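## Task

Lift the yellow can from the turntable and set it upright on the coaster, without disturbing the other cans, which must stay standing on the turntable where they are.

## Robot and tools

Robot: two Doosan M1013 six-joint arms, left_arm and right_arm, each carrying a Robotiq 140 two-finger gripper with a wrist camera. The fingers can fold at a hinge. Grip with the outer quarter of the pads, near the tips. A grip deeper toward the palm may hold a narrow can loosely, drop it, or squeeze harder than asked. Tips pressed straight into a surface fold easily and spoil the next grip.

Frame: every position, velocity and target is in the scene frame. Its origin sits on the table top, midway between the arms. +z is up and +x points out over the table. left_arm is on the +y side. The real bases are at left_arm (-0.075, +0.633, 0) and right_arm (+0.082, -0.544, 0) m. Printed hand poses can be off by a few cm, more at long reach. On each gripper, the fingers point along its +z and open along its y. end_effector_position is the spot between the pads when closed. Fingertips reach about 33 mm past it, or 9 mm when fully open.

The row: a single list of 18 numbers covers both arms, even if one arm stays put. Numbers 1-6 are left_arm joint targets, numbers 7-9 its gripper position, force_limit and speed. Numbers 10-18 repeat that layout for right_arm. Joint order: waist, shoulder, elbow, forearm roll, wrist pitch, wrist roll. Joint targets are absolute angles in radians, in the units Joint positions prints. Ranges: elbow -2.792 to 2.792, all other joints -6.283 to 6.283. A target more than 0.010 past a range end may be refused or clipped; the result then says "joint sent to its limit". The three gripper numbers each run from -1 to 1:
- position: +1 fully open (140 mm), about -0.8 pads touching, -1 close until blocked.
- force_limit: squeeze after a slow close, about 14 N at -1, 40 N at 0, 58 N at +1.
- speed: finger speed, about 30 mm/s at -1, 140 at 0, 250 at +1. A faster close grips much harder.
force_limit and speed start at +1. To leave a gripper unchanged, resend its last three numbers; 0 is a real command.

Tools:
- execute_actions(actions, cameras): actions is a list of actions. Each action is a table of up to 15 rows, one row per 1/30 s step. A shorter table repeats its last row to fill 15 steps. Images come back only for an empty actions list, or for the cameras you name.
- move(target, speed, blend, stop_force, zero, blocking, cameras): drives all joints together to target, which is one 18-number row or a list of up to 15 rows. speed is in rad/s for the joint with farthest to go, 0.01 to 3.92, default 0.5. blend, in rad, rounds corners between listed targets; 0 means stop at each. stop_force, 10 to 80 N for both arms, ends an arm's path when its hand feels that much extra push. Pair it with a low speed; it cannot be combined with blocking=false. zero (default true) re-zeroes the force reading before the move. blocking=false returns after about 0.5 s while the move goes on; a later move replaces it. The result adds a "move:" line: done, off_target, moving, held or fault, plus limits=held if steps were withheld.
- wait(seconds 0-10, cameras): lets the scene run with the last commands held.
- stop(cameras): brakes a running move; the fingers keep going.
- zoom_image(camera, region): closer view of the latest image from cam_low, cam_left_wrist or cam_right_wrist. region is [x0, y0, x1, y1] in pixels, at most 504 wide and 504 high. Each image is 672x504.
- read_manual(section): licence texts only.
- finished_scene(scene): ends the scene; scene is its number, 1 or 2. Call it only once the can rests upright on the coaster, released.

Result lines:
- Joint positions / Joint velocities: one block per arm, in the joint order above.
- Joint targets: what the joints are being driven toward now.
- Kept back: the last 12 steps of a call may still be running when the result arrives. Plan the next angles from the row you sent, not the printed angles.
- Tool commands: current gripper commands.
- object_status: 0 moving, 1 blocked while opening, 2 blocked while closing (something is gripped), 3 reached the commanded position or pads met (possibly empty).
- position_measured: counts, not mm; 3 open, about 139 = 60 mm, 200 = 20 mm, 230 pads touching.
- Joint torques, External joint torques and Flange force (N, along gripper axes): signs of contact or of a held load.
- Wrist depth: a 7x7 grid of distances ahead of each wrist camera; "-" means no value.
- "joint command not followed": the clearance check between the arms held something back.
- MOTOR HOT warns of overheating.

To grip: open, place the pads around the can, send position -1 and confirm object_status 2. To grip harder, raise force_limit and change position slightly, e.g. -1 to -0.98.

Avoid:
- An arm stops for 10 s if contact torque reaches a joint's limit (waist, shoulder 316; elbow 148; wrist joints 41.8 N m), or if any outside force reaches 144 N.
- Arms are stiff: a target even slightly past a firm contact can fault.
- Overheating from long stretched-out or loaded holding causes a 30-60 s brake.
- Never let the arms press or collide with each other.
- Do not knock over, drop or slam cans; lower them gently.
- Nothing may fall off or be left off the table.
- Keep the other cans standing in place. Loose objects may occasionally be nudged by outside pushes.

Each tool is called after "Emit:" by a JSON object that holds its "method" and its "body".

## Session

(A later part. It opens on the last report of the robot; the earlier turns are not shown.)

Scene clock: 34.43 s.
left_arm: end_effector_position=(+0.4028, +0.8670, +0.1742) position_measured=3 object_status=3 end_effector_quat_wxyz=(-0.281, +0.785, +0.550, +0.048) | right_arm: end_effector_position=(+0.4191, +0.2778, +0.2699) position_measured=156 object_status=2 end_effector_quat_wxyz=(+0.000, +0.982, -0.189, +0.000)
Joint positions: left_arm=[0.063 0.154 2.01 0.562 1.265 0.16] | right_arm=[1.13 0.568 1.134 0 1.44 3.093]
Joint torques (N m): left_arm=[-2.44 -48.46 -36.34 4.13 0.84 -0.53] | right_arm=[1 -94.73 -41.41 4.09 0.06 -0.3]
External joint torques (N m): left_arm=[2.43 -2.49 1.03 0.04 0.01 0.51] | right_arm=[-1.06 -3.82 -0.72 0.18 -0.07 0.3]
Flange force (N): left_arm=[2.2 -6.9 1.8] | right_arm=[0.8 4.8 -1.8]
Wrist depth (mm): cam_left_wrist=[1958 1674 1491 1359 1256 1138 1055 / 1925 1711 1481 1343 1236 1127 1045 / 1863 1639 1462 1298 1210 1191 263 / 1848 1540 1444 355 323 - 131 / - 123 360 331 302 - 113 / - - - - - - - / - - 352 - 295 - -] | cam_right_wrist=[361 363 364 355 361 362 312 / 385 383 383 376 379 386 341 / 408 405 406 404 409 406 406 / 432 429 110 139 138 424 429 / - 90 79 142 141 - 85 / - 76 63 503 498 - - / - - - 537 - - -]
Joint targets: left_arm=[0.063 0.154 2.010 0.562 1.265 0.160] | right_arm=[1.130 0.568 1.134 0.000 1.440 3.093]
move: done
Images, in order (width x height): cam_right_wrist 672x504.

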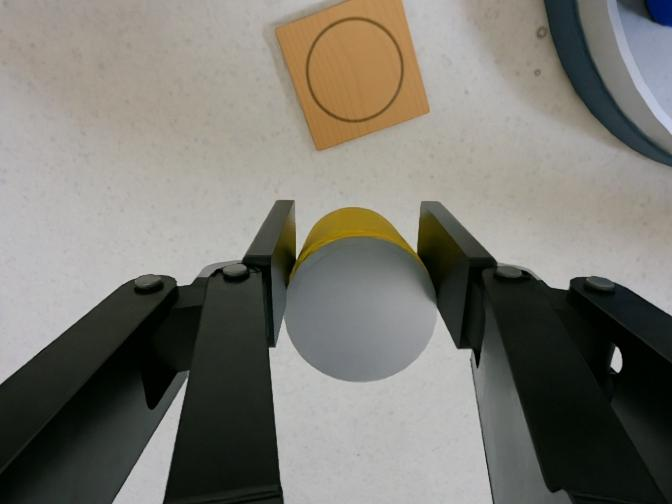

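Emit:
{"method": "move", "body": {"target": [0.063,0.154,2.010,0.562,1.265,0.160,1,1,1,1.0245,0.6189,1.308,0,1.2147,3.093,-1,-0.5,-0.5]}}

Emit:
{"method": "move", "body": {"target": [0.063,0.154,2.010,0.562,1.265,0.160,1,1,1,1.0245,0.6475,1.3464,0,1.1477,3.093,-1,-0.5,-0.5], "speed": 0.04, "stop_force": 10, "cameras": ["cam_low","cam_right_wrist"]}}

Emit:
{"method": "zoom_image", "body": {"camera": "cam_low", "region": [220, 220, 360, 320]}}

Scene clock: 36.57 s.
left_arm: end_effector_position=(+0.4028, +0.8670, +0.1742) position_measured=3 object_status=3 end_effector_quat_wxyz=(-0.281, +0.785, +0.550, +0.048) | right_arm: end_effector_position=(+0.5016, +0.2344, +0.1302) position_measured=156 object_status=2 end_effector_quat_wxyz=(+0.000, +0.971, -0.240, +0.000)
Joint positions: left_arm=[0.063 0.154 2.01 0.562 1.265 0.16] | right_arm=[1.025 0.619 1.308 0 1.215 3.093]
Joint torques (N m): left_arm=[-2.46 -47.9 -36.31 4.13 0.87 -0.55] | right_arm=[1.25 -97.96 -38.69 3.89 -0.05 -0.34]
External joint torques (N m): left_arm=[2.37 -3.36 0.88 0.05 -0.02 0.53] | right_arm=[-0.68 -2.82 -1.12 0.17 0.05 0.34]
Flange force (N): left_arm=[2.0 -8.2 1.1] | right_arm=[0.4 1.4 -2.7]
Wrist depth (mm): cam_left_wrist=[1942 1711 1481 1375 1242 1127 1036 / 1863 1616 1500 1351 1210 1127 1055 / 1848 1662 1444 1320 1222 963 - / 1894 1520 1417 353 313 - 124 / - 131 366 320 - - 113 / 422 431 - 336 - - 257 / - - - 320 286 275 259] | cam_right_wrist=[236 236 236 236 236 235 216 / 249 248 248 247 249 249 235 / 265 264 258 251 258 265 261 / 280 276 127 139 138 278 282 / - 90 79 142 141 - 85 / - 76 63 322 320 - - / - - - 340 - - -]
Joint targets: left_arm=[0.063 0.154 2.010 0.562 1.265 0.160] | right_arm=[1.024 0.619 1.308 0.000 1.215 3.093]
move: done

Scene clock: 39.10 s.
left_arm: end_effector_position=(+0.4028, +0.8670, +0.1742) position_measured=3 object_status=3 end_effector_quat_wxyz=(-0.281, +0.785, +0.550, +0.048) | right_arm: end_effector_position=(+0.5017, +0.2344, +0.0850) position_measured=232 object_status=3 end_effector_quat_wxyz=(+0.000, +0.971, -0.240, +0.000)
Joint positions: left_arm=[0.063 0.154 2.01 0.562 1.265 0.16] | right_arm=[1.024 0.647 1.346 0 1.148 3.093]
Joint torques (N m): left_arm=[-2.39 -48.19 -36.32 4.1 0.82 -0.55] | right_arm=[1.51 -97.13 -37.13 3.78 0 -0.32]
External joint torques (N m): left_arm=[2.31 -2.54 1.11 0.05 0.03 0.53] | right_arm=[-1.04 -4.76 -1.55 0.16 -0.01 0.32]
Flange force (N): left_arm=[1.9 -7.1 1.7] | right_arm=[0.8 3.2 -4.4]
Wrist depth (mm): cam_left_wrist=[1878 1627 1510 1375 1222 1133 1031 / 1909 1616 1500 1328 1222 1116 1050 / 1819 1639 1444 1351 1197 292 - / 1878 1520 1435 - - 148 128 / - 132 370 - 296 290 113 / - - 344 325 299 280 - / - - - 321 290 280 -] | cam_right_wrist=[194 194 194 195 194 194 195 / - 206 205 203 203 206 206 / 217 217 212 206 208 218 218 / 230 231 218 111 215 231 232 / 246 240 91 79 79 83 245 / - 63 69 63 - 70 66 / - - - - - - -]
Joint targets: left_arm=[0.063 0.154 2.010 0.562 1.265 0.160] | right_arm=[1.024 0.647 1.346 0.000 1.148 3.093]
move: done
Images, in order (width x height): cam_low 672x504, cam_right_wrist 672x504.

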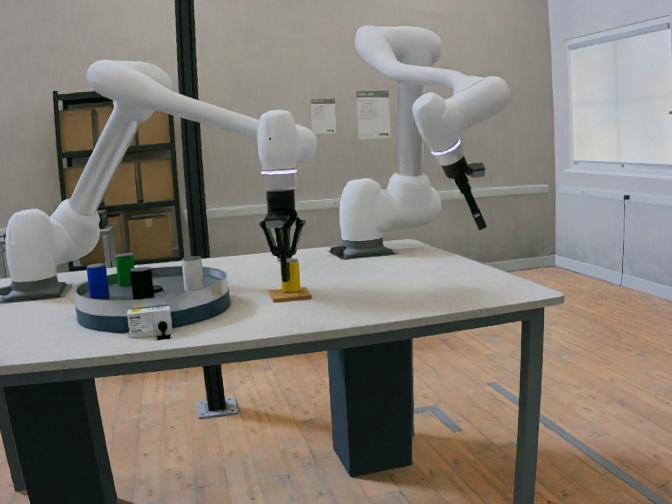

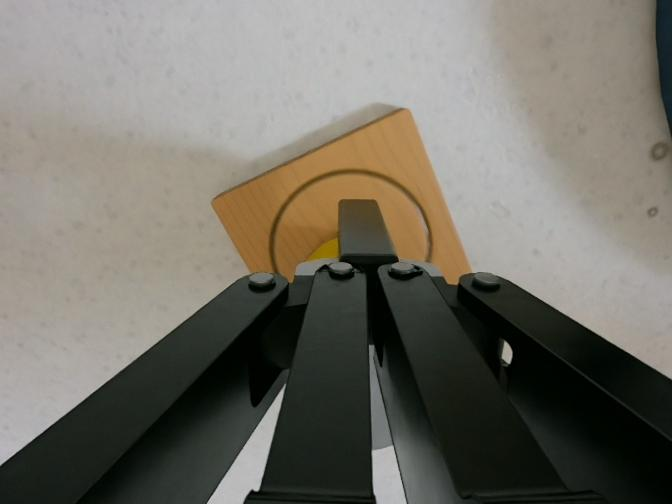

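Scaled by 3.600 from the camera's 672x504 image, which has a finer 960x720 frame.

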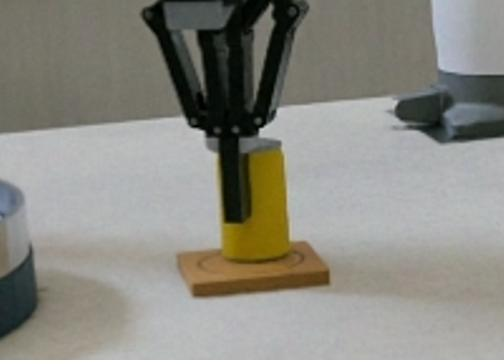

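Emit:
{"method": "move", "body": {"target": [0.063,0.154,2.010,0.562,1.265,0.160,1,1,1,1.0245,0.5677,1.1337,0,1.4402,3.093,-1,-0.5,-0.5], "speed": 0.25, "cameras": ["cam_low","cam_right_wrist"]}}

Emit:
{"method": "zoom_image", "body": {"camera": "cam_low", "region": [220, 220, 360, 320]}}

Scene clock: 41.30 s.
left_arm: end_effector_position=(+0.4028, +0.8670, +0.1742) position_measured=3 object_status=3 end_effector_quat_wxyz=(-0.281, +0.785, +0.550, +0.048) | right_arm: end_effector_position=(+0.5037, +0.2378, +0.2698) position_measured=232 object_status=3 end_effector_quat_wxyz=(+0.000, +0.971, -0.240, +0.000)
Joint positions: left_arm=[0.063 0.154 2.01 0.562 1.265 0.16] | right_arm=[1.024 0.568 1.134 0 1.44 3.093]
Joint torques (N m): left_arm=[-2.48 -48.1 -36.39 4.13 0.83 -0.58] | right_arm=[1.34 -93.12 -40.81 4.04 0.14 -0.31]
External joint torques (N m): left_arm=[2.59 -2.9 1.18 0.02 0.03 0.56] | right_arm=[-1.53 -5.15 -1.19 0.22 -0.15 0.31]
Flange force (N): left_arm=[2.2 -7.9 1.8] | right_arm=[1.3 6.0 -2.6]
Wrist depth (mm): cam_left_wrist=[1894 1674 1520 1384 1242 1127 1060 / 1894 1674 1491 1313 1222 1138 1045 / 1878 1639 1472 1305 1203 287 - / 1863 1520 1462 349 - - 124 / - 141 - 334 306 - 113 / - - 362 - - - - / - 397 359 - 296 - -] | cam_right_wrist=[363 365 364 363 365 327 293 / 384 383 383 378 385 376 333 / 404 406 409 388 401 408 350 / - 426 426 111 425 428 434 / 461 - 90 79 79 80 455 / - 63 69 63 - 70 66 / - - - - - - -]
Joint targets: left_arm=[0.063 0.154 2.010 0.562 1.265 0.160] | right_arm=[1.024 0.568 1.134 0.000 1.440 3.093]
move: done
Images, in order (width x height): cam_low 672x504, cam_right_wrist 672x504.

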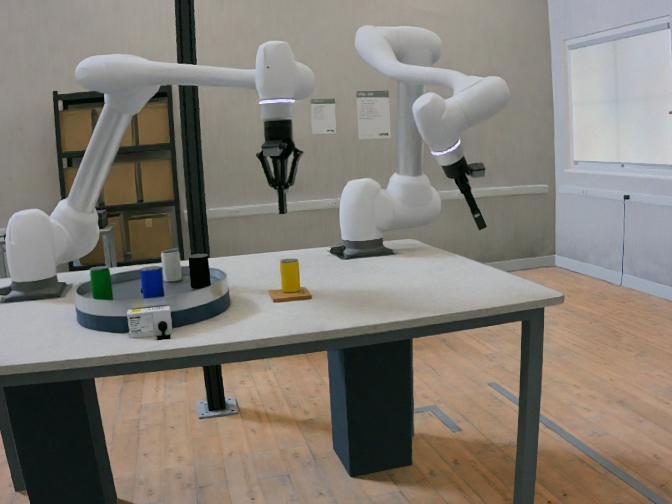

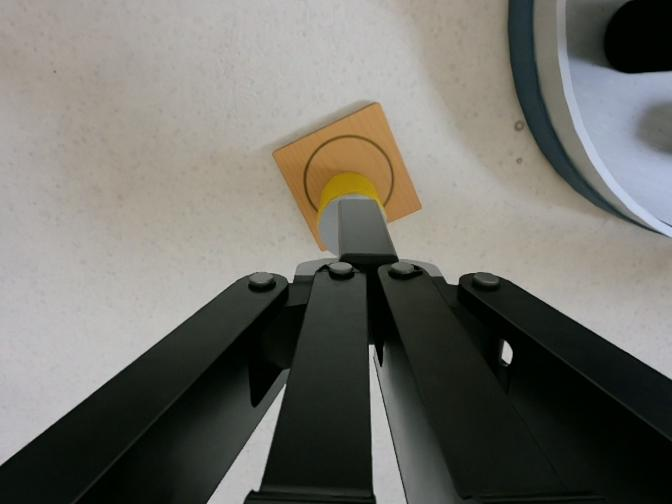

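Scaled by 3.600 from the camera's 672x504 image, which has a finer 960x720 frame.

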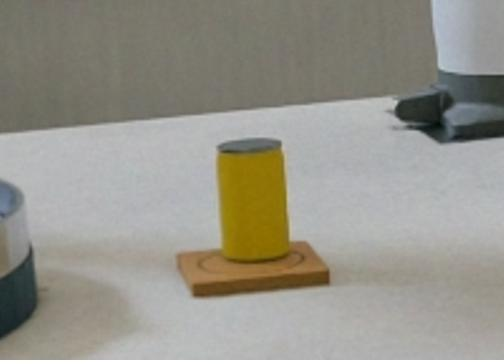

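Emit:
{"method": "finished_scene", "body": {"scene": 2}}

The scene is finished: the task was done.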